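# Snap the folder clip's lever flat under its hook

## Task

Fully shut the clip on the folder: swing its lever back across until it lies flat and the little hook catches and keeps it down.

## Robot and tools

Robot: two arms, left_arm and right_arm, each ending in a two-finger gripper. Everything is in the scene frame: origin at table-top height midway between the nominal arm bases, +x out over the table, +y toward left_arm, +z up. The arm names do not match image sides. Calibrated bases: left_arm at (-0.006, +0.428, 0) m, right_arm at (-0.025, -0.430, 0) m. A camera stand sits behind the arms.

Gripper axes: fingers point along the gripper's +z and open and close along its y. end_effector_position is the spot between the closed pads; closed fingertips reach about 19 mm past it, open ones about 6 mm. A block juts roughly 10 cm toward the gripper's +x and turns with it.

Row layout (used by execute_actions and move): one flat list of 18 numbers covering both arms, each in [-1, 1]. Order: left dx, dy, dz, rx, ry, rz, left gripper position, force_limit, speed, then the same nine for the right arm. dx..rz are offsets, not poses: they count from that arm's Hand target as it stood when the action or move began, along scene axes, and the gripper turns about that Hand target point. 1.0 equals 0.6 m for dx, dy, dz and 180 degrees for rotation; rx, ry, rz form a single rotation vector. Sending the same offset twice moves twice. All six zeros re-request the current Hand target. Gripper numbers are absolute commands: position +1 is fully open (85 mm), about -0.8 is pads touching, -1 closes until blocked; force_limit and speed run -1 to +1 (speed about 20, 85, 150 mm/s at -1, 0, +1). To leave a gripper unchanged, resend its last three numbers; a 0 is a real command. Orientation is clipped each step to within 32 degrees of the measured one.

execute_actions(actions, cameras): actions is a list of actions; each action is a list of up to 15 rows, one per 1/30 s step, and a short table repeats its last row. Every row in an action is measured from that action's start pose. Images come back only for an empty actions list or when cameras names them (cam_high, cam_left_wrist, cam_right_wrist, or ["all"]); an unknown name voids the call.

move(target, speed, blend, stop_force, zero, blocking, cameras): drives each gripper in a straight line to the offset row in target (or through a list of up to 15 rows, all counted from the same starting Hand targets). speed is path top speed in m/s, 0.002 to 3.6, default 0.25. blend is a corner radius in m for lists (0 = stop at each). stop_force, 3 to 120 N, ends an arm's path when its wrist sensor feels that much push; zero (default true) re-zeroes first. blocking=false returns early but cannot go with stop_force. Paths ignore obstacles and the other arm; keep away from an arm's own base. The result adds a move: line saying how it ended (done, off_target, moving, held, fault) and limits such as paced or held.

wait(seconds 0 to 10) lets time pass holding commands. stop brakes a running move. zoom_image(camera, region [x0, y0, x1, y1] in pixels, max 504 square) enlarges part of the newest image; images are 896x504. zero_wrist_force(arm) re-zeroes one wrist sensor. finished_scene(scene) ends the scene irreversibly; scene is the current number.

Reading results: end_effector_position (m), quat, velocities; Hand target is the last commanded pose after clipping, from which new offsets start; the gripper may rest a bit short of it. object_status: 0 moving, 1 blocked opening, 2 blocked closing (a grip), 3 reached the position or pads met. position_measured is in counts: 3 open, ~78 = 60 mm, 130 = 40 mm, 180 = 20 mm, 230 pads meet. Wrist force and torque are in the gripper's own axes; a third line shows the biggest force since the last report. Joint velocities may read within noise. Motor temperatures, a MOTOR HOT line above 70 °C, and fault lines appear when relevant.

Avoid: contact torque at a joint limit (133 N m for shoulder and elbow joints, 24.9 N m for wrist joints) or about 150 N on the arm causes a 10 s fault stop; 85 °C motor heat brakes the arm for 30 to 60 s. Arms are stiff, so aiming even slightly beyond a firm surface can fault; approach slowly and use stop_force. Do not bump the arms into each other or close a gripper on the other one. Nothing may fall or be left off the table. Slams, drops, hard pushes and strong grips on resting parts reduce the result; hitting fixed or heavy things hard fails it. The lever must stay latched once the robot lets go.

Each tool is called after "Call:" by a JSON object that holds its "op" and its "data", one argument or row to a line.

## Session

Call:
{"op": "execute_actions", "data": {
  "actions": []
}}

Scene clock: 0.00 s.
left_arm: end_effector_position=(+0.7255, +0.0730, +0.3197) position_measured=3 object_status=3 end_effector_quat_wxyz=(+0.445, +0.673, -0.150, +0.571) | right_arm: end_effector_position=(+0.5631, -0.0342, +0.1525) position_measured=3 object_status=3 end_effector_quat_wxyz=(-0.313, +0.393, +0.816, +0.286)
Joint positions: left_arm=[-0.461 -0.818 1.561 -3.937 -1.954 2.679] | right_arm=[3.623 -2.197 -1.494 -0.875 2.438 1.47]
Joint velocities: within noise
Joint torques (N m): no reading
Motor temperatures (°C): left_arm=[28 32 26 43 31 36] | right_arm=[22 36 36 38 26 31]
Wrist force (N): no reading
Wrist torque (N m): no reading
Wrist force, peak (N): no reading
Hand target: left_arm +0.7255, +0.0730, +0.3197; +0.445, +0.673, -0.150, +0.571 | right_arm +0.5631, -0.0342, +0.1525; -0.313, +0.393, +0.816, +0.286
Tool commands: left_gripper/position=+1.0 left_gripper/force_limit=+1.0 left_gripper/speed=+1.0 right_gripper/position=+1.0 right_gripper/force_limit=+1.0 right_gripper/speed=+1.0

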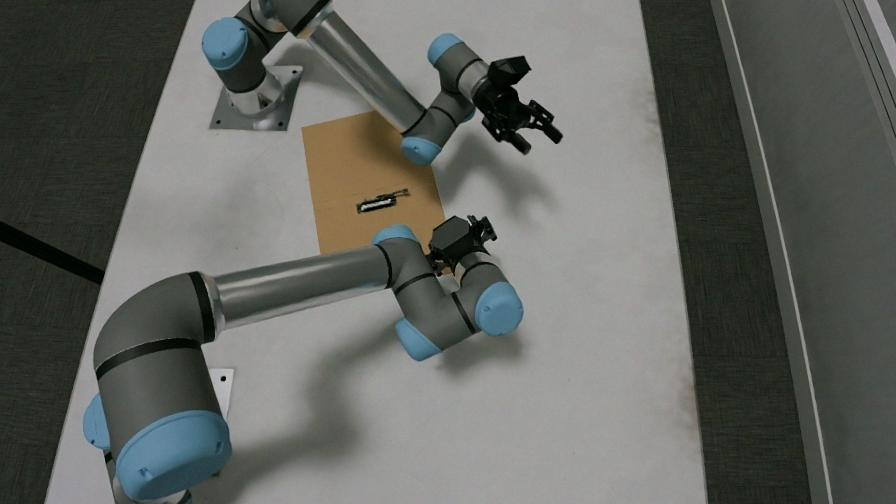

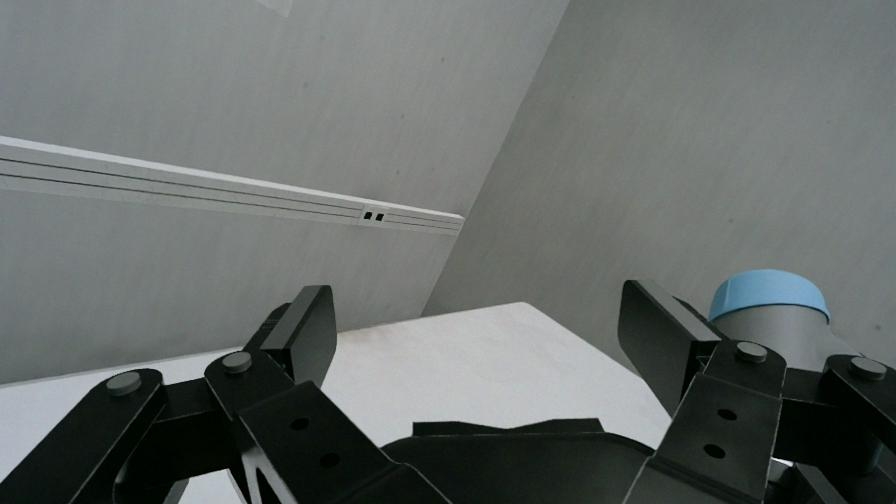

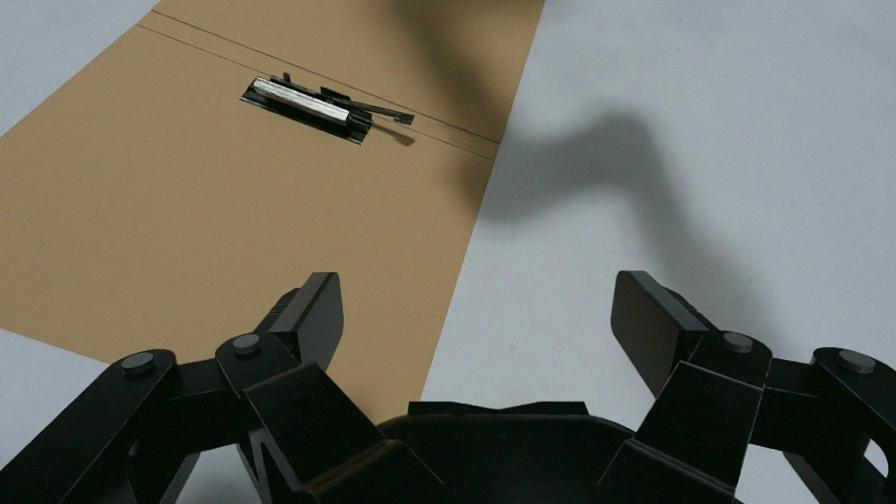

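Call:
{"op": "zoom_image", "data": {
  "camera": "cam_right_wrist",
  "region": [220, 50, 440, 170]
}}

Call:
{"op": "zoom_image", "data": {
  "camera": "cam_high",
  "region": [330, 170, 440, 230]
}}

Scaled by 2.291 from the camera's 896x504 image, which has a finer 1280x720 frame.

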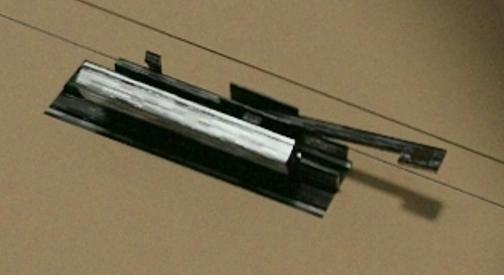

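Scaled by 4.582 from the camera's 896x504 image, which has a finer 1280x720 frame.

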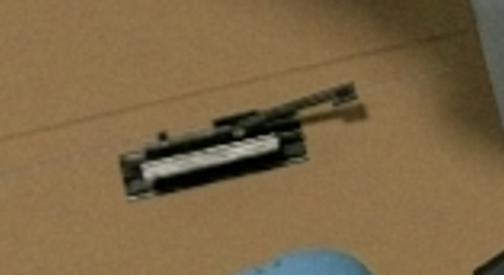

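Call:
{"op": "move", "data": {
  "target": [
    [0.1325,0.688,0.05,0,0,0.1667,1,1,1,0,0,0.08,0,0,0,1,1,1],
    [0.1325,0.688,0.05,0,0,0.1667,1,1,1,-0.3768,0.1903,0.1625,-0.1674,-0.2420,0.3467,1,1,1]
  ],
  "speed": 0.4,
  "cameras": ["all"]
}}

Scene clock: 76.80 s.
left_arm: end_effector_position=(+0.8050, +0.4858, +0.3497) position_measured=3 object_status=3 end_effector_quat_wxyz=(+0.282, +0.689, +0.030, +0.667) | right_arm: end_effector_position=(+0.3370, +0.0800, +0.2500) position_measured=3 object_status=3 end_effector_quat_wxyz=(-0.001, -0.135, +0.991, +0.000)
Joint positions: left_arm=[0.062 -0.864 1.55 -3.88 -1.953 2.679] | right_arm=[4.287 -1.868 -1.432 -1.412 1.572 0.897]
Joint torques (N m): left_arm=[10.93 -62.13 -22.71 -1.21 -2.2 1.03] | right_arm=[7.49 30.17 31.11 3.68 -0.33 0.72]
Wrist force (N): left_arm=[0.1 -0.1 0.2] | right_arm=[0.8 1.4 1.3]
Wrist torque (N m): left_arm=[-0.01 -0.02 0.02] | right_arm=[0.17 0.24 0.13]
Wrist force, peak (N): left_arm=[2.1 -2.9 -0.8] | right_arm=[2.4 2.5 1.2]
Hand target: left_arm +0.8050, +0.4858, +0.3497; +0.282, +0.689, +0.030, +0.667 | right_arm +0.3370, +0.0800, +0.2500; -0.001, -0.135, +0.991, +0.000
Off the commanded pose: left_arm 0.000 m, 0 deg | right_arm 0.000 m, 0 deg.
move: done
camera_calibration:
cam_left_wrist: T_world_to_cam=[[-0.350218, -0.843856, 0.406514, 0.561619], [-0.412982, -0.250426, -0.875633, 0.776621], [0.84071, -0.474545, -0.260794, -0.227775], [0, 0, 0, 1]] pos_world=[0.708912, 0.560323, 0.392326]
cam_right_wrist: T_world_to_cam=[[-0.24649, 0.969127, -0.00590632, 0.0126971], [0.901655, 0.231555, 0.365241, -0.397879], [0.355333, 0.0847027, -0.930894, 0.236284], [0, 0, 0, 1]] pos_world=[0.277919, 0.0598115, 0.365352]

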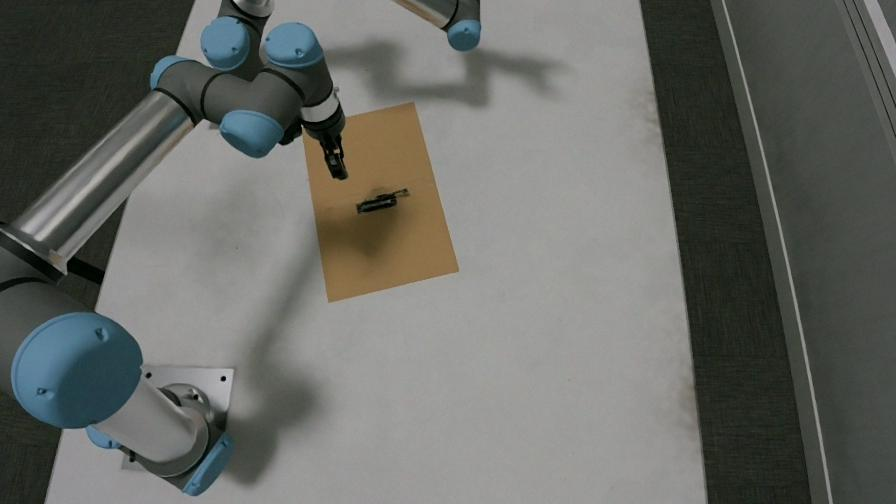

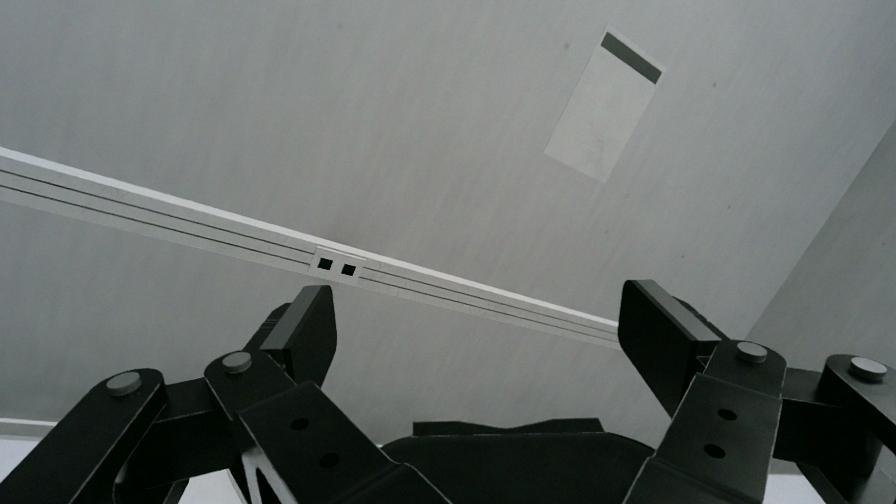

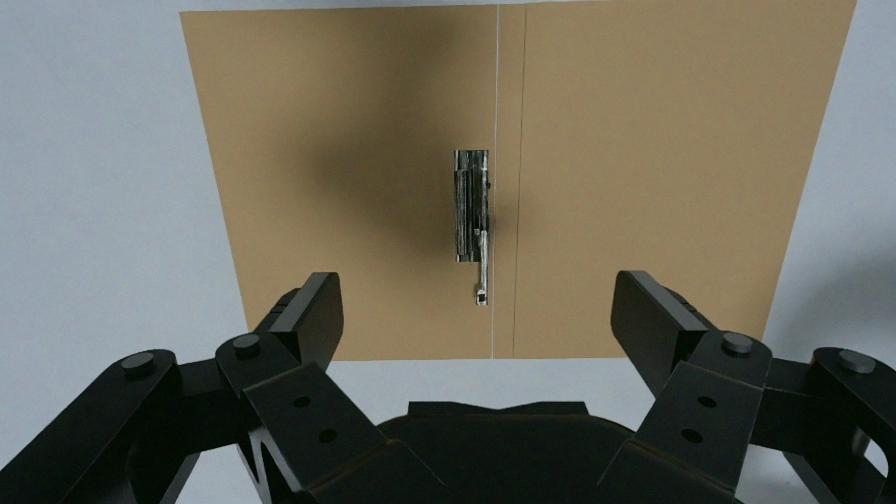

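Call:
{"op": "zoom_image", "data": {
  "camera": "cam_right_wrist",
  "region": [400, 130, 560, 320]
}}

Call:
{"op": "zoom_image", "data": {
  "camera": "cam_high",
  "region": [340, 175, 430, 225]
}}

Scaled by 2.653 from the camera's 896x504 image, which has a finer 1280x720 frame.

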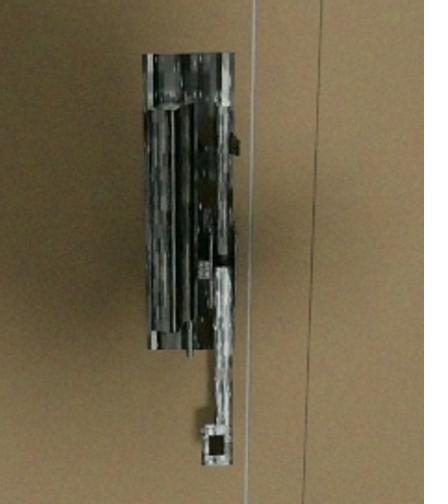

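Scaled by 5.600 from the camera's 896x504 image, which has a finer 1280x720 frame.

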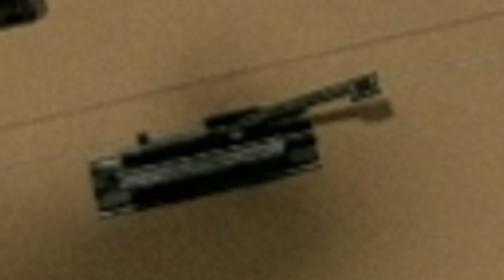

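Call:
{"op": "move", "data": {
  "target": [-0.7,-0.3563,-0.4395,0.1471,-0.0811,-0.3870,1,1,1,0.0383,0.0083,-0.2,0,0,0,1,1,1],
  "speed": 0.35,
  "cameras": ["all"]
}}

Scene clock: 125.33 s.
left_arm: end_effector_position=(+0.5353, +0.3487, +0.1809) position_measured=3 object_status=3 end_effector_quat_wxyz=(+0.415, +0.625, -0.352, +0.561) | right_arm: end_effector_position=(+0.3539, +0.0836, +0.1616) position_measured=3 object_status=3 end_effector_quat_wxyz=(-0.001, -0.135, +0.991, +0.000) end_effector_velocity=(+0.000, -0.001, +0.001) end_effector_angular_velocity=(-0.005, +0.000, +0.002)
Joint positions: left_arm=[0.087 -0.77 2.001 -4.297 -2.769 3.088] | right_arm=[4.264 -1.952 -1.55 -1.211 1.572 0.875]
Joint velocities: left_arm=[within noise] | right_arm=[0 0.002 0.002 -0.007 -0.002 -0.001]
Joint torques (N m): left_arm=[9.93 -53.56 -14.94 0.32 2.44 1.17] | right_arm=[1.26 48.65 32.71 0.82 -2.3 -0.47]
Wrist force (N): left_arm=[-0.3 0.3 0.0] | right_arm=[1.0 0.9 1.4]
Wrist torque (N m): left_arm=[-0.05 0.01 0.09] | right_arm=[0.09 0.21 0.24]
Wrist force, peak (N): left_arm=[-8.7 6.3 1.3] | right_arm=[1.0 1.4 1.9]
Hand target: left_arm +0.5353, +0.3487, +0.1809; +0.414, +0.625, -0.352, +0.561 (not the last commanded pose) | right_arm +0.3539, +0.0837, +0.1619; -0.001, -0.135, +0.991, +0.000 (not the last commanded pose)
Off the commanded pose: left_arm 0.194 m, 27 deg | right_arm 0.032 m, 0 deg.
move: held (left_arm; a check stopped the path), off_target (right_arm; braked when a check withheld steps of left_arm); limits=held
pose unreachable (left arm): on one or more control steps of this call, first in action 0 (counted from 0), this arm could not follow its commanded pose, so it was not sent that pose on those steps. It may still have moved: this result reports where it is.
cause: moving toward the commanded pose would bring two parts of the arm too close to each other (its gripper and another part of the arm, with joints 4 (wrist 1) to 6 (wrist 3) between them, 5 mm apart when it was first held).
camera_calibration:
cam_left_wrist: T_world_to_cam=[[-0.911911, -0.397804, 0.100842, 0.620523], [-0.232534, 0.298395, -0.925683, 0.204168], [0.33815, -0.86759, -0.364613, 0.314737], [0, 0, 0, 1]] pos_world=[0.50691, 0.458986, 0.241177]
cam_right_wrist: T_world_to_cam=[[-0.246707, 0.969069, -0.00640619, 0.0130335], [0.901591, 0.231942, 0.365153, -0.381552], [0.355344, 0.0843099, -0.930925, 0.147748], [0, 0, 0, 1]] pos_world=[0.294718, 0.063411, 0.27695]

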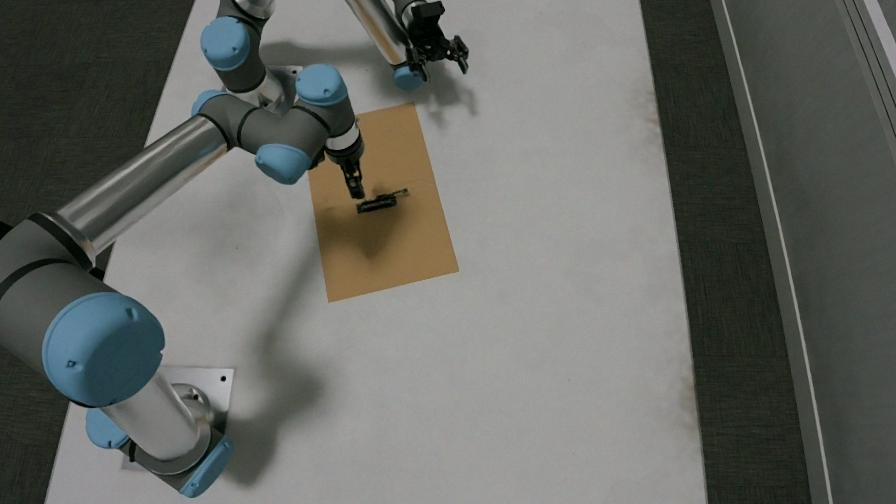

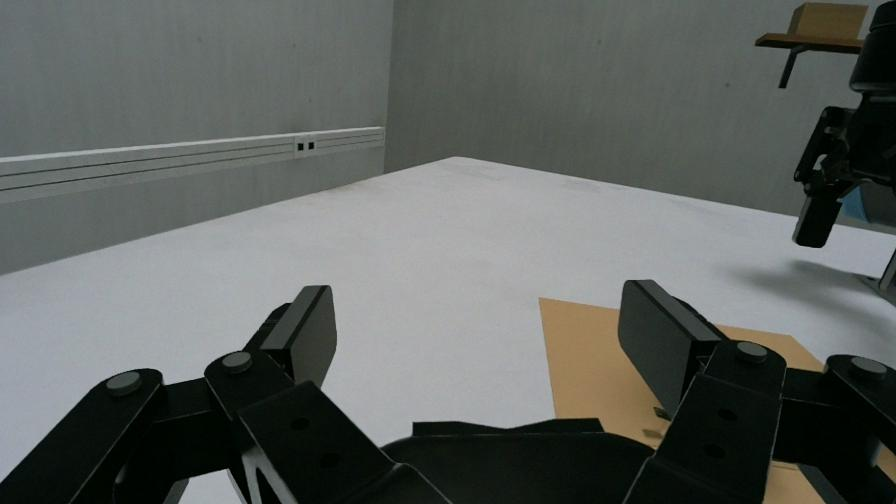

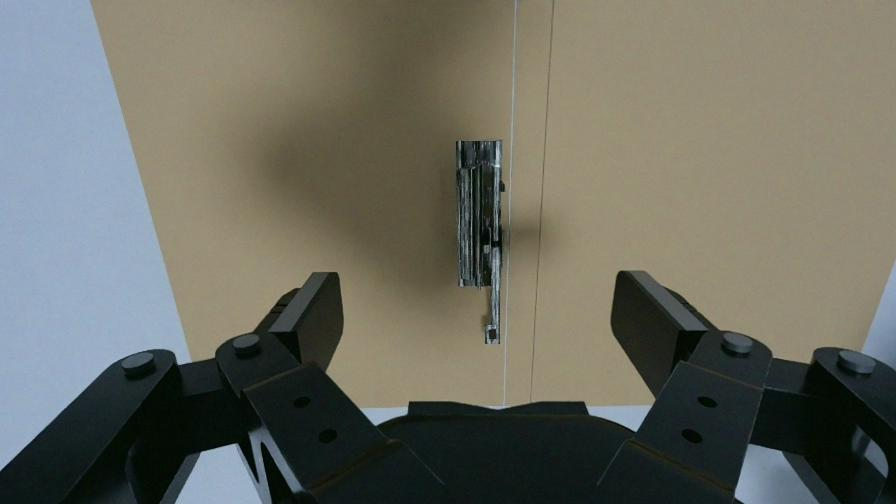

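Call:
{"op": "zoom_image", "data": {
  "camera": "cam_right_wrist",
  "region": [420, 130, 560, 250]
}}

Call:
{"op": "zoom_image", "data": {
  "camera": "cam_right_wrist",
  "region": [420, 230, 560, 350]
}}

Call:
{"op": "zoom_image", "data": {
  "camera": "cam_left_wrist",
  "region": [600, 370, 720, 460]
}}

Scaled by 3.600 from the camera's 896x504 image, which has a finer 1280x720 frame.

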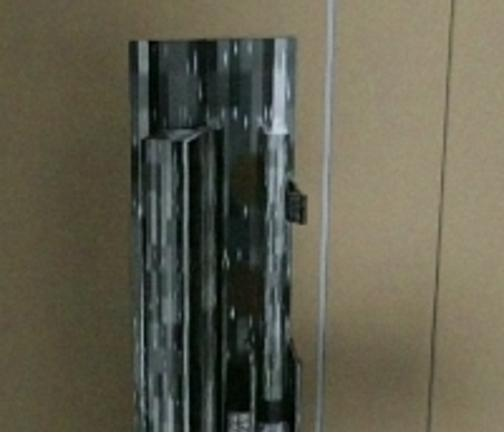

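Scaled by 3.600 from the camera's 896x504 image, which has a finer 1280x720 frame.

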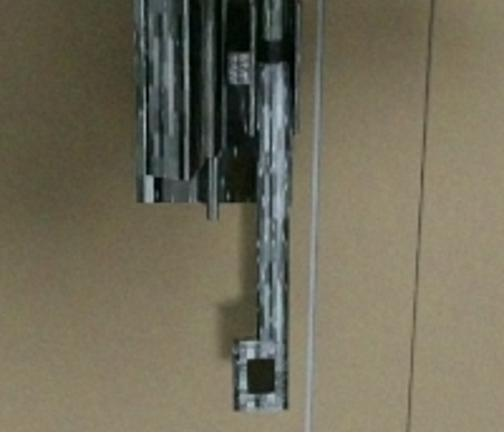

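Scaled by 4.200 from the camera's 896x504 image, which has a finer 1280x720 frame.

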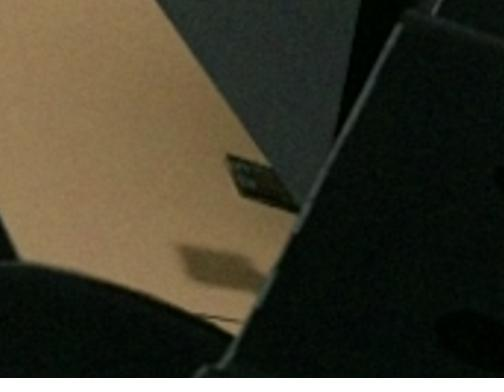

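Call:
{"op": "move", "data": {
  "target": [0,0,0,0,0,0,1,1,1,0.1533,0.0847,-0.1198,0,0,0,0.05,-1,-1],
  "speed": 0.25,
  "cameras": ["cam_right_wrist", "cam_left_wrist"]
}}

Call:
{"op": "zoom_image", "data": {
  "camera": "cam_right_wrist",
  "region": [350, 90, 602, 392]
}}

Call:
{"op": "zoom_image", "data": {
  "camera": "cam_left_wrist",
  "region": [600, 330, 720, 460]
}}

Scene clock: 180.30 s.
left_arm: end_effector_position=(+0.5353, +0.3487, +0.1809) position_measured=3 object_status=3 end_effector_quat_wxyz=(+0.414, +0.625, -0.352, +0.561) | right_arm: end_effector_position=(+0.4459, +0.1345, +0.0900) position_measured=123 object_status=0 end_effector_quat_wxyz=(-0.001, -0.135, +0.991, +0.000)
Joint positions: left_arm=[0.087 -0.77 2.001 -4.297 -2.769 3.088] | right_arm=[4.176 -2.234 -1.302 -1.177 1.572 0.787]
Joint torques (N m): left_arm=[11.84 -54.3 -15.09 0.42 1.43 1.47] | right_arm=[-1.82 43.56 33.36 3.96 2.25 -0.76]
Wrist force (N): left_arm=[-0.3 0.2 0.3] | right_arm=[0.9 0.9 1.1]
Wrist torque (N m): left_arm=[-0.07 0.03 0.08] | right_arm=[0.10 0.23 0.11]
Wrist force, peak (N): left_arm=[-0.2 0.5 0.4] | right_arm=[-1.4 1.6 2.9]
Hand target: left_arm +0.5353, +0.3487, +0.1809; +0.414, +0.625, -0.352, +0.561 | right_arm +0.4459, +0.1345, +0.0900; -0.001, -0.135, +0.991, +0.000
Off the commanded pose: left_arm 0.000 m, 0 deg | right_arm 0.000 m, 0 deg.
move: done
camera_calibration:
cam_left_wrist: T_world_to_cam=[[-0.911867, -0.397918, 0.100796, 0.620564], [-0.232537, 0.298399, -0.92568, 0.204167], [0.338268, -0.867536, -0.364631, 0.314657], [0, 0, 0, 1]] pos_world=[0.50691, 0.458987, 0.241177]
cam_right_wrist: T_world_to_cam=[[-0.246733, 0.969064, -0.00613182, -0.0140996], [0.901553, 0.231855, 0.365303, -0.450166], [0.355423, 0.0846039, -0.930869, 0.0440353], [0, 0, 0, 1]] pos_world=[0.386718, 0.114311, 0.205351]
Images, in order (width x height): cam_left_wrist 896x504, cam_right_wrist 896x504.

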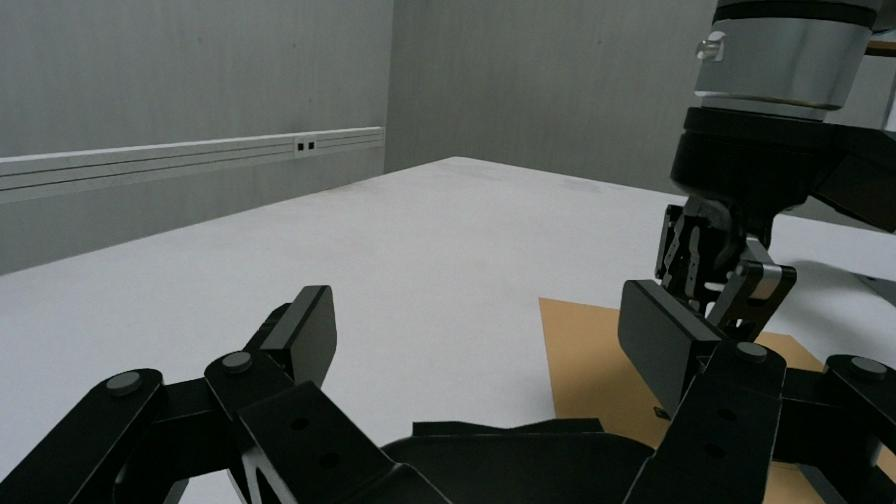

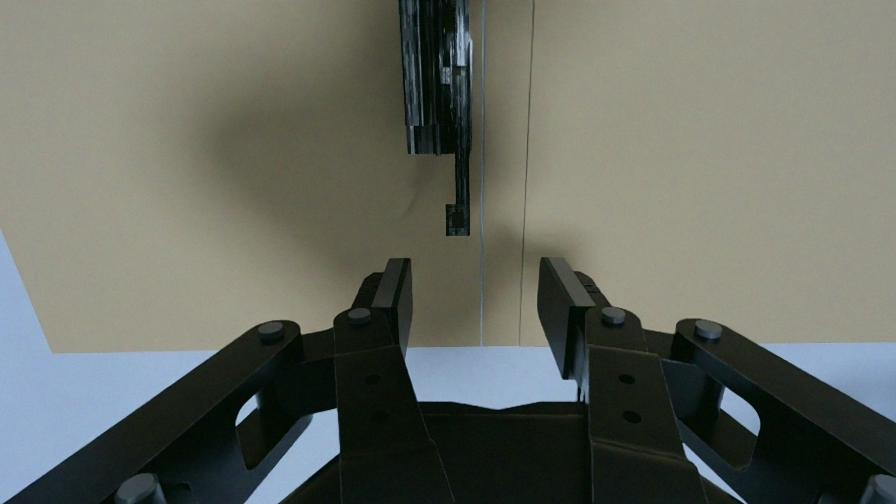

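Scaled by 1.669 from the camera's 896x504 image, which has a finer 1280x720 frame.

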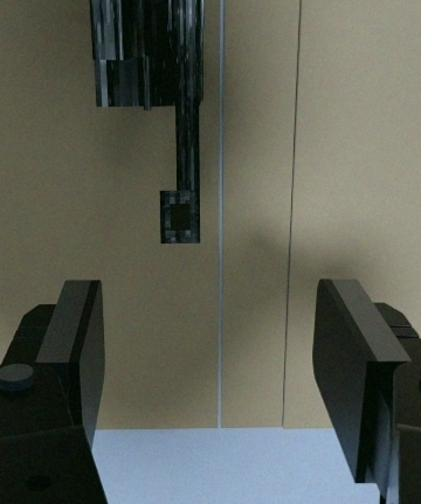

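Scaled by 3.877 from the camera's 896x504 image, which has a finer 1280x720 frame.

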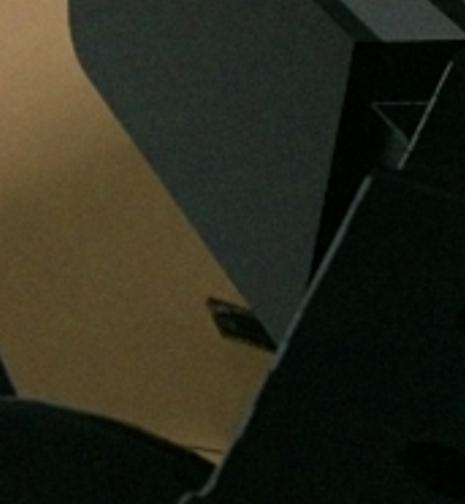

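Call:
{"op": "move", "data": {
  "target": [0,0,0,0,0,0,1,1,1,-0.0078,-0.0092,-0.075,0,0,0,0.05,-1,-1],
  "speed": 0.15,
  "cameras": ["cam_right_wrist", "cam_left_wrist"]
}}

Call:
{"op": "zoom_image", "data": {
  "camera": "cam_right_wrist",
  "region": [370, 150, 580, 360]
}}

Call:
{"op": "zoom_image", "data": {
  "camera": "cam_left_wrist",
  "region": [600, 300, 760, 460]
}}

Scene clock: 213.17 s.
left_arm: end_effector_position=(+0.5353, +0.3487, +0.1809) position_measured=3 object_status=3 end_effector_quat_wxyz=(+0.414, +0.625, -0.352, +0.561) | right_arm: end_effector_position=(+0.4411, +0.1289, +0.0449) position_measured=123 object_status=3 end_effector_quat_wxyz=(-0.001, -0.135, +0.991, +0.000)
Joint positions: left_arm=[0.087 -0.77 2.001 -4.297 -2.769 3.088] | right_arm=[4.178 -2.265 -1.375 -1.073 1.572 0.789]
Joint torques (N m): left_arm=[12.77 -53.88 -13.98 0.38 0.46 1.34] | right_arm=[2.58 59.04 30.98 2.33 0.93 0.42]
Wrist force (N): left_arm=[-0.3 0.4 0.2] | right_arm=[1.0 1.1 1.3]
Wrist torque (N m): left_arm=[-0.02 0.03 0.08] | right_arm=[0.12 0.19 0.06]
Wrist force, peak (N): left_arm=[-0.4 0.5 0.3] | right_arm=[1.6 1.0 2.9]
Hand target: left_arm +0.5353, +0.3487, +0.1809; +0.414, +0.625, -0.352, +0.561 | right_arm +0.4412, +0.1290, +0.0450; -0.001, -0.135, +0.991, +0.000
Off the commanded pose: left_arm 0.000 m, 0 deg | right_arm 0.000 m, 0 deg.
move: done
camera_calibration:
cam_left_wrist: T_world_to_cam=[[-0.911867, -0.397918, 0.100796, 0.620564], [-0.232537, 0.298399, -0.92568, 0.204167], [0.338268, -0.867536, -0.364631, 0.314657], [0, 0, 0, 1]] pos_world=[0.50691, 0.458987, 0.241177]
cam_right_wrist: T_world_to_cam=[[-0.246661, 0.969082, -0.00625823, -0.0102394], [0.901639, 0.231853, 0.365091, -0.428087], [0.355254, 0.0844111, -0.930951, 0.00432306], [0, 0, 0, 1]] pos_world=[0.381919, 0.108811, 0.160251]
Images, in order (width x height): cam_left_wrist 896x504, cam_right_wrist 896x504.

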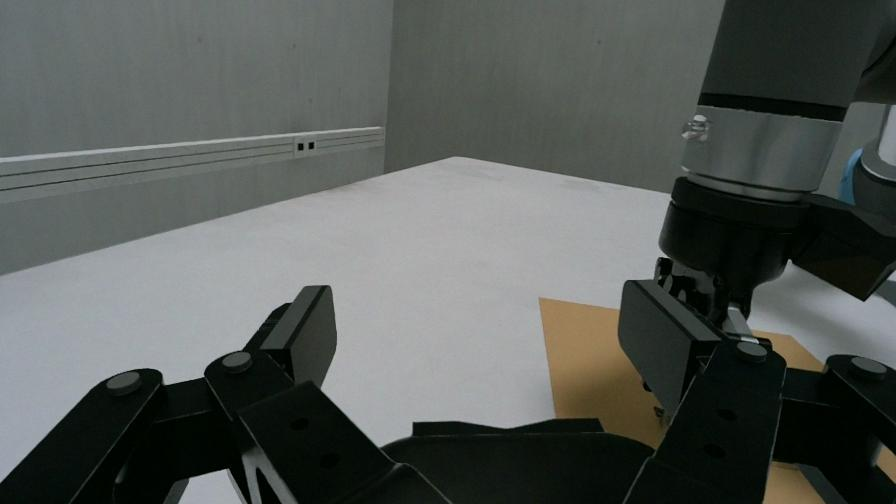

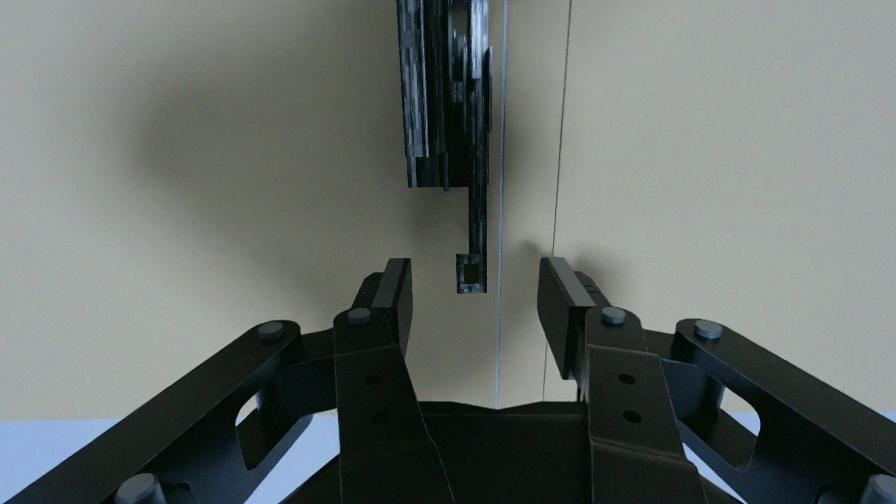

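Scaled by 2.400 from the camera's 896x504 image, which has a finer 1280x720 frame.

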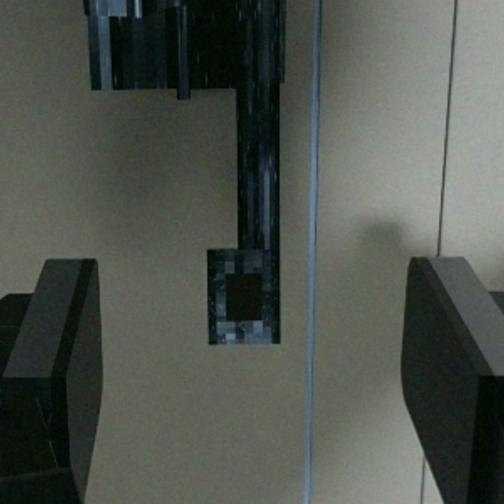

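Scaled by 3.150 from the camera's 896x504 image, which has a finer 1280x720 frame.

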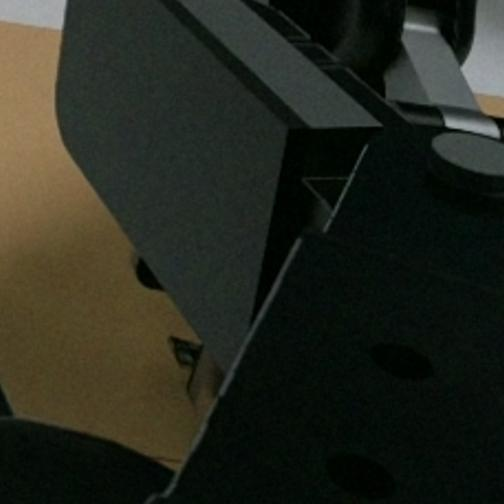

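Call:
{"op": "move", "data": {
  "target": [0,0,0,0,0,0,1,1,1,-0.001,0,-0.025,0,0,0,0.05,-1,-1],
  "speed": 0.05,
  "stop_force": 8,
  "cameras": ["cam_right_wrist", "cam_left_wrist"]
}}

Call:
{"op": "zoom_image", "data": {
  "camera": "cam_right_wrist",
  "region": [370, 200, 580, 410]
}}

Call:
{"op": "zoom_image", "data": {
  "camera": "cam_left_wrist",
  "region": [600, 300, 760, 460]
}}

Scene clock: 229.30 s.
left_arm: end_effector_position=(+0.5353, +0.3487, +0.1809) position_measured=3 object_status=3 end_effector_quat_wxyz=(+0.414, +0.625, -0.352, +0.561) | right_arm: end_effector_position=(+0.4406, +0.1290, +0.0300) position_measured=123 object_status=3 end_effector_quat_wxyz=(-0.001, -0.135, +0.991, +0.000)
Joint positions: left_arm=[0.087 -0.77 2.001 -4.297 -2.769 3.088] | right_arm=[4.179 -2.281 -1.388 -1.043 1.572 0.79]
Joint torques (N m): left_arm=[12.77 -53.49 -13.11 0.48 -0.34 1.26] | right_arm=[4.57 59.94 32.13 0.91 -2.12 0.19]
Wrist force (N): left_arm=[-0.4 0.3 0.1] | right_arm=[0.9 1.3 1.4]
Wrist torque (N m): left_arm=[-0.04 0.03 0.08] | right_arm=[0.15 0.21 0.05]
Wrist force, peak (N): left_arm=[-0.5 0.6 0.0] | right_arm=[1.1 1.5 1.3]
Hand target: left_arm +0.5353, +0.3487, +0.1809; +0.414, +0.625, -0.352, +0.561 | right_arm +0.4406, +0.1290, +0.0300; -0.001, -0.135, +0.991, +0.000
Off the commanded pose: left_arm 0.000 m, 0 deg | right_arm 0.000 m, 0 deg.
move: done
camera_calibration:
cam_left_wrist: T_world_to_cam=[[-0.911867, -0.397918, 0.100796, 0.620564], [-0.232537, 0.298399, -0.92568, 0.204167], [0.338268, -0.867536, -0.364631, 0.314657], [0, 0, 0, 1]] pos_world=[0.50691, 0.458987, 0.241177]
cam_right_wrist: T_world_to_cam=[[-0.246645, 0.969087, -0.0060975, -0.0104862], [0.901577, 0.231761, 0.365303, -0.422194], [0.355423, 0.0846028, -0.930869, -0.00946759], [0, 0, 0, 1]] pos_world=[0.381419, 0.108811, 0.145352]
Images, in order (width x height): cam_left_wrist 896x504, cam_right_wrist 896x504.

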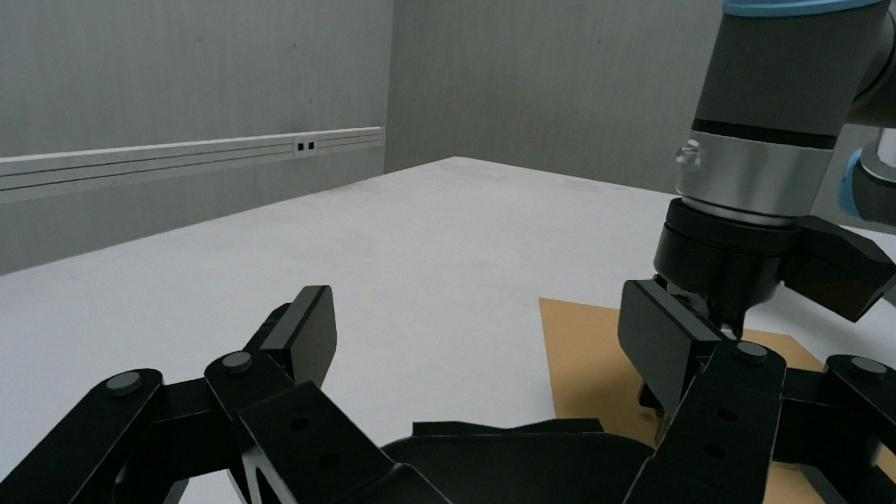

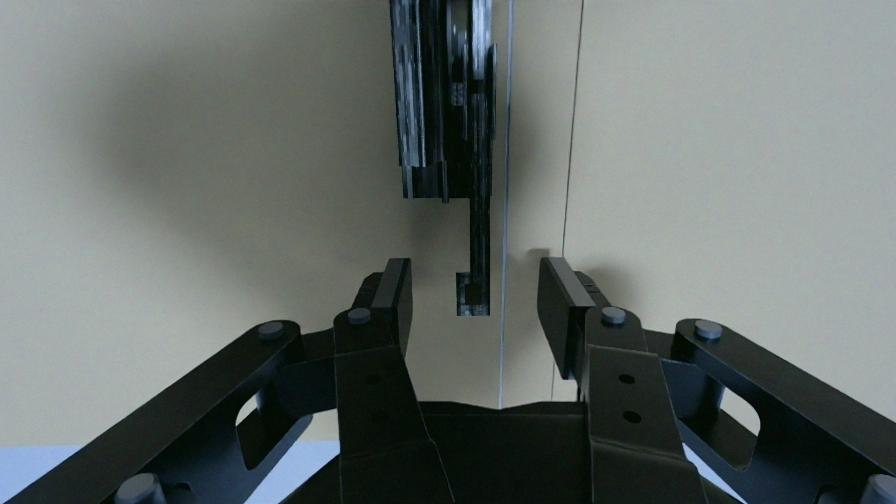

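Scaled by 2.400 from the camera's 896x504 image, which has a finer 1280x720 frame.

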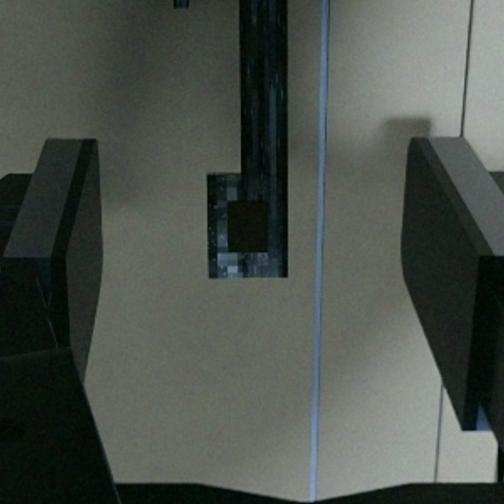

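Scaled by 3.150 from the camera's 896x504 image, which has a finer 1280x720 frame.

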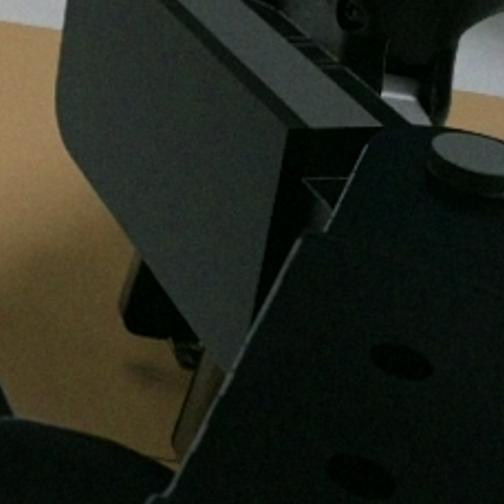

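Call:
{"op": "move", "data": {
  "target": [0,0,0,0,0,0,1,1,1,0,0,0,0,0,0,-1,-1,-1],
  "cameras": ["cam_right_wrist"]
}}

Call:
{"op": "zoom_image", "data": {
  "camera": "cam_right_wrist",
  "region": [370, 200, 580, 410]
}}

Scene clock: 240.53 s.
left_arm: end_effector_position=(+0.5353, +0.3487, +0.1809) position_measured=3 object_status=3 end_effector_quat_wxyz=(+0.414, +0.625, -0.352, +0.561) | right_arm: end_effector_position=(+0.4406, +0.1290, +0.0300) position_measured=205 object_status=0 end_effector_quat_wxyz=(-0.001, -0.135, +0.991, +0.000)
Joint positions: left_arm=[0.087 -0.77 2.001 -4.297 -2.769 3.088] | right_arm=[4.179 -2.281 -1.388 -1.043 1.572 0.79]
Joint torques (N m): left_arm=[12.75 -53.96 -12.2 0.64 -1.62 1.02] | right_arm=[-3.77 59.64 31.42 1.09 -1.97 -0.59]
Wrist force (N): left_arm=[-0.4 0.2 0.2] | right_arm=[0.9 1.1 0.3]
Wrist torque (N m): left_arm=[-0.07 0.05 0.08] | right_arm=[0.15 0.21 0.04]
Wrist force, peak (N): left_arm=[-0.5 0.5 0.1] | right_arm=[1.3 1.6 1.4]
Hand target: left_arm +0.5353, +0.3487, +0.1809; +0.414, +0.625, -0.352, +0.561 | right_arm +0.4406, +0.1290, +0.0300; -0.001, -0.135, +0.991, +0.000
Off the commanded pose: left_arm 0.000 m, 0 deg | right_arm 0.000 m, 0 deg.
move: done
camera_calibration:
cam_right_wrist: T_world_to_cam=[[-0.246733, 0.969064, -0.00613182, -0.0104453], [0.901553, 0.231855, 0.365303, -0.422194], [0.355423, 0.0846039, -0.930869, -0.00946773], [0, 0, 0, 1]] pos_world=[0.381418, 0.108811, 0.145351]
Images, in order (width x height): cam_right_wrist 896x504.

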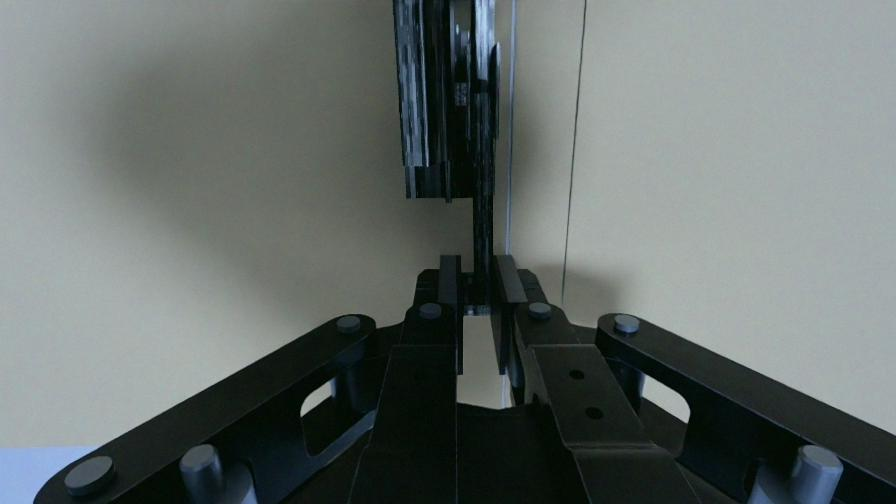

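Scaled by 2.400 from the camera's 896x504 image, which has a finer 1280x720 frame.

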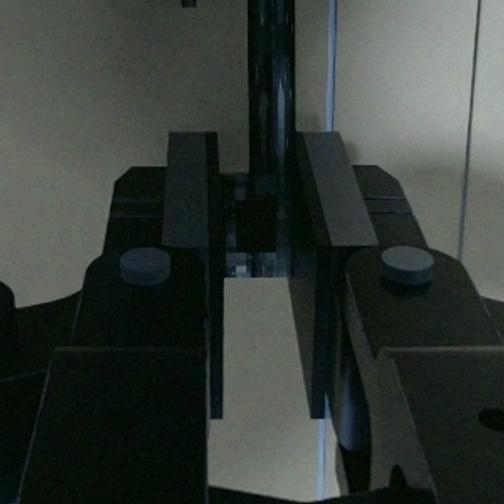

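Call:
{"op": "wait", "data": {
  "seconds": 0.3
}}

Scene clock: 245.17 s.
left_arm: end_effector_position=(+0.5353, +0.3487, +0.1809) position_measured=3 object_status=3 end_effector_quat_wxyz=(+0.414, +0.625, -0.352, +0.561) | right_arm: end_effector_position=(+0.4406, +0.1290, +0.0300) position_measured=205 object_status=2 end_effector_quat_wxyz=(-0.001, -0.135, +0.991, +0.000)
Joint positions: left_arm=[0.087 -0.77 2.001 -4.297 -2.769 3.088] | right_arm=[4.179 -2.281 -1.388 -1.043 1.572 0.79]
Joint torques (N m): left_arm=[13.74 -53.24 -11.19 0.46 -2.48 1] | right_arm=[-5.53 51.06 27.7 1.18 -1.87 -0.59]
Wrist force (N): left_arm=[0.0 0.3 0.1] | right_arm=[0.7 1.0 0.2]
Wrist torque (N m): left_arm=[-0.04 -0.02 0.08] | right_arm=[0.13 0.24 0.03]
Wrist force, peak (N): left_arm=[-0.5 0.4 0.4] | right_arm=[0.9 1.4 0.5]
Hand target: left_arm +0.5353, +0.3487, +0.1809; +0.414, +0.625, -0.352, +0.561 | right_arm +0.4406, +0.1290, +0.0300; -0.001, -0.135, +0.991, +0.000
Tool commands: left_gripper/position=+1.0 left_gripper/force_limit=+1.0 left_gripper/speed=+1.0 right_gripper/position=-1.0 right_gripper/force_limit=-1.0 right_gripper/speed=-1.0
Off the commanded pose: left_arm 0.000 m, 0 deg | right_arm 0.000 m, 0 deg.
wait: 0.30 s; at rest from the start

Call:
{"op": "zoom_image", "data": {
  "camera": "cam_right_wrist",
  "region": [380, 0, 560, 180]
}}

Call:
{"op": "zero_wrist_force", "data": {
  "arm": "right_arm"
}}

Scaled by 2.800 from the camera's 896x504 image, which has a finer 1280x720 frame.
This view is cut from an older image: the scene may have changed since it was taken.

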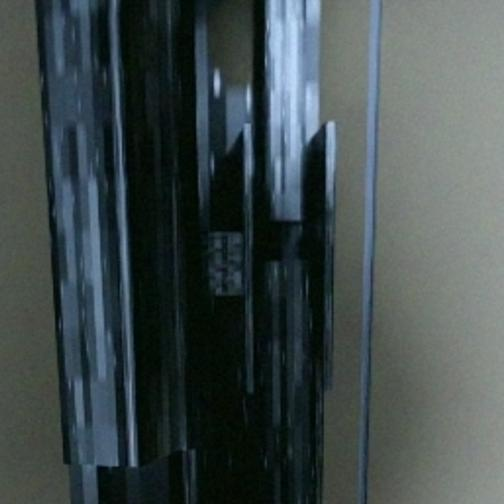

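Wrist force sensor zeroed.

Call:
{"op": "move", "data": {
  "target": [
    [0,0,0,0,0,0,1,1,1,-0.0021,-0.0006,0.00885,0,0,0,-1,-1,-1],
    [0,0,0,0,0,0,1,1,1,-0.0050,-0.0014,0.01747,0,0,0,-1,-1,-1],
    [0,0,0,0,0,0,1,1,1,-0.0086,-0.0024,0.02578,0,0,0,-1,-1,-1],
    [0,0,0,0,0,0,1,1,1,-0.0128,-0.0036,0.03377,0,0,0,-1,-1,-1]
  ],
  "speed": 0.03,
  "stop_force": 12,
  "cameras": ["cam_right_wrist", "cam_left_wrist"]
}}

Call:
{"op": "zoom_image", "data": {
  "camera": "cam_right_wrist",
  "region": [370, 100, 580, 310]
}}

Call:
{"op": "zoom_image", "data": {
  "camera": "cam_left_wrist",
  "region": [600, 300, 760, 460]
}}

Scene clock: 274.33 s.
left_arm: end_effector_position=(+0.5353, +0.3487, +0.1809) position_measured=3 object_status=3 end_effector_quat_wxyz=(+0.414, +0.625, -0.352, +0.561) | right_arm: end_effector_position=(+0.4329, +0.1268, +0.0503) position_measured=205 object_status=2 end_effector_quat_wxyz=(-0.001, -0.135, +0.991, +0.000)
Joint positions: left_arm=[0.087 -0.77 2.001 -4.297 -2.769 3.088] | right_arm=[4.187 -2.244 -1.397 -1.072 1.572 0.798]
Joint torques (N m): left_arm=[13.29 -52.92 -10.85 0.43 -2.28 1.04] | right_arm=[-6.27 43.95 32.95 4.14 -1.31 -1.24]
Wrist force (N, zeroed by zero_wrist_force on right_arm): left_arm=[-0.2 0.4 0.5] | right_arm=[0.3 0.4 2.4]
Wrist torque (N m, zeroed by zero_wrist_force on right_arm): left_arm=[-0.04 0.01 0.08] | right_arm=[0.01 -0.09 0.02]
Wrist force, peak (N, zeroed by zero_wrist_force on right_arm): left_arm=[-0.4 0.6 0.4] | right_arm=[0.4 0.4 2.8]
Hand target: left_arm +0.5353, +0.3487, +0.1809; +0.414, +0.625, -0.352, +0.561 | right_arm +0.4329, +0.1268, +0.0503; -0.001, -0.135, +0.991, +0.000
Off the commanded pose: left_arm 0.000 m, 0 deg | right_arm 0.000 m, 0 deg.
move: done
camera_calibration:
cam_left_wrist: T_world_to_cam=[[-0.911888, -0.397892, 0.100711, 0.620583], [-0.232454, 0.298435, -0.92569, 0.204111], [0.338269, -0.867536, -0.364631, 0.314656], [0, 0, 0, 1]] pos_world=[0.50691, 0.458987, 0.241177]
cam_right_wrist: T_world_to_cam=[[-0.246733, 0.969064, -0.00613182, -0.0100887], [0.901553, 0.231855, 0.365303, -0.422158], [0.355423, 0.0846039, -0.930869, 0.0123518], [0, 0, 0, 1]] pos_world=[0.373718, 0.106611, 0.165651]
Images, in order (width x height): cam_left_wrist 896x504, cam_right_wrist 896x504.

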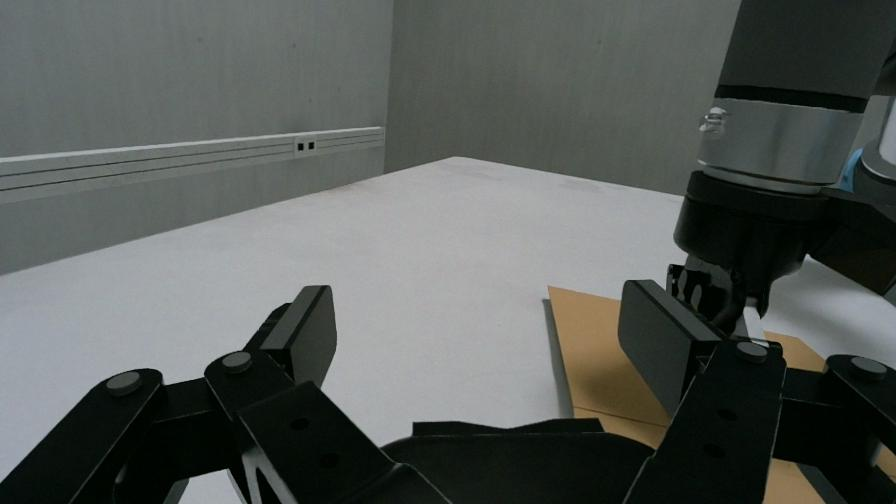

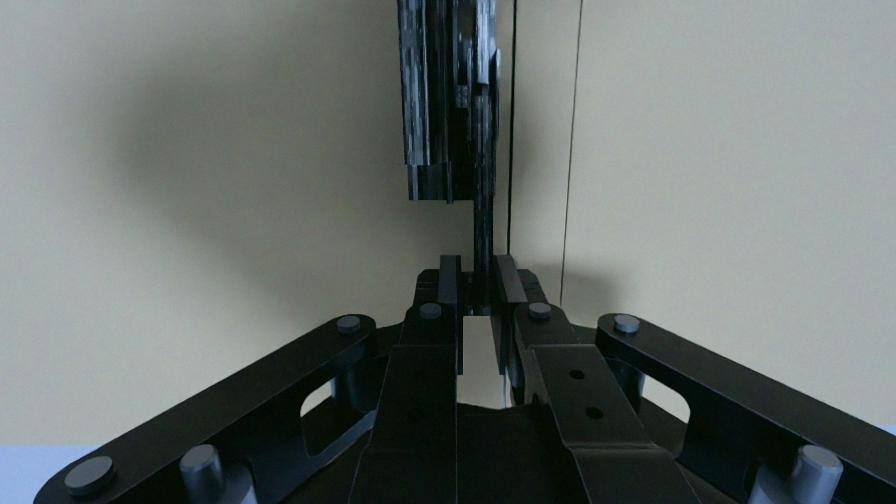

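Scaled by 2.400 from the camera's 896x504 image, which has a finer 1280x720 frame.

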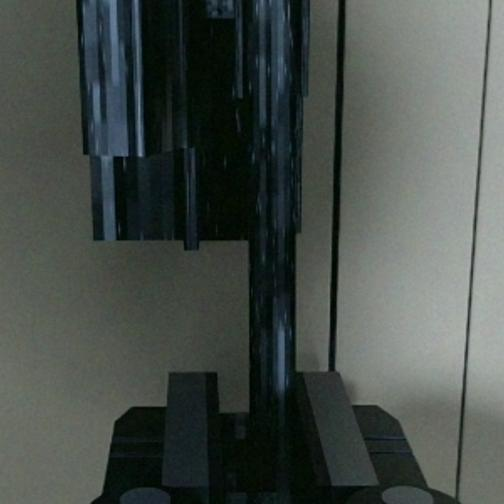

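Scaled by 3.150 from the camera's 896x504 image, which has a finer 1280x720 frame.

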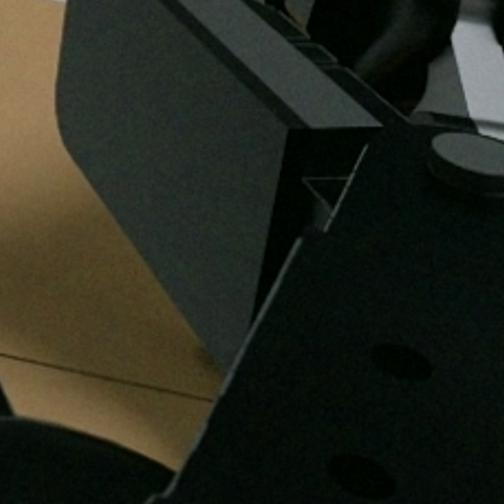

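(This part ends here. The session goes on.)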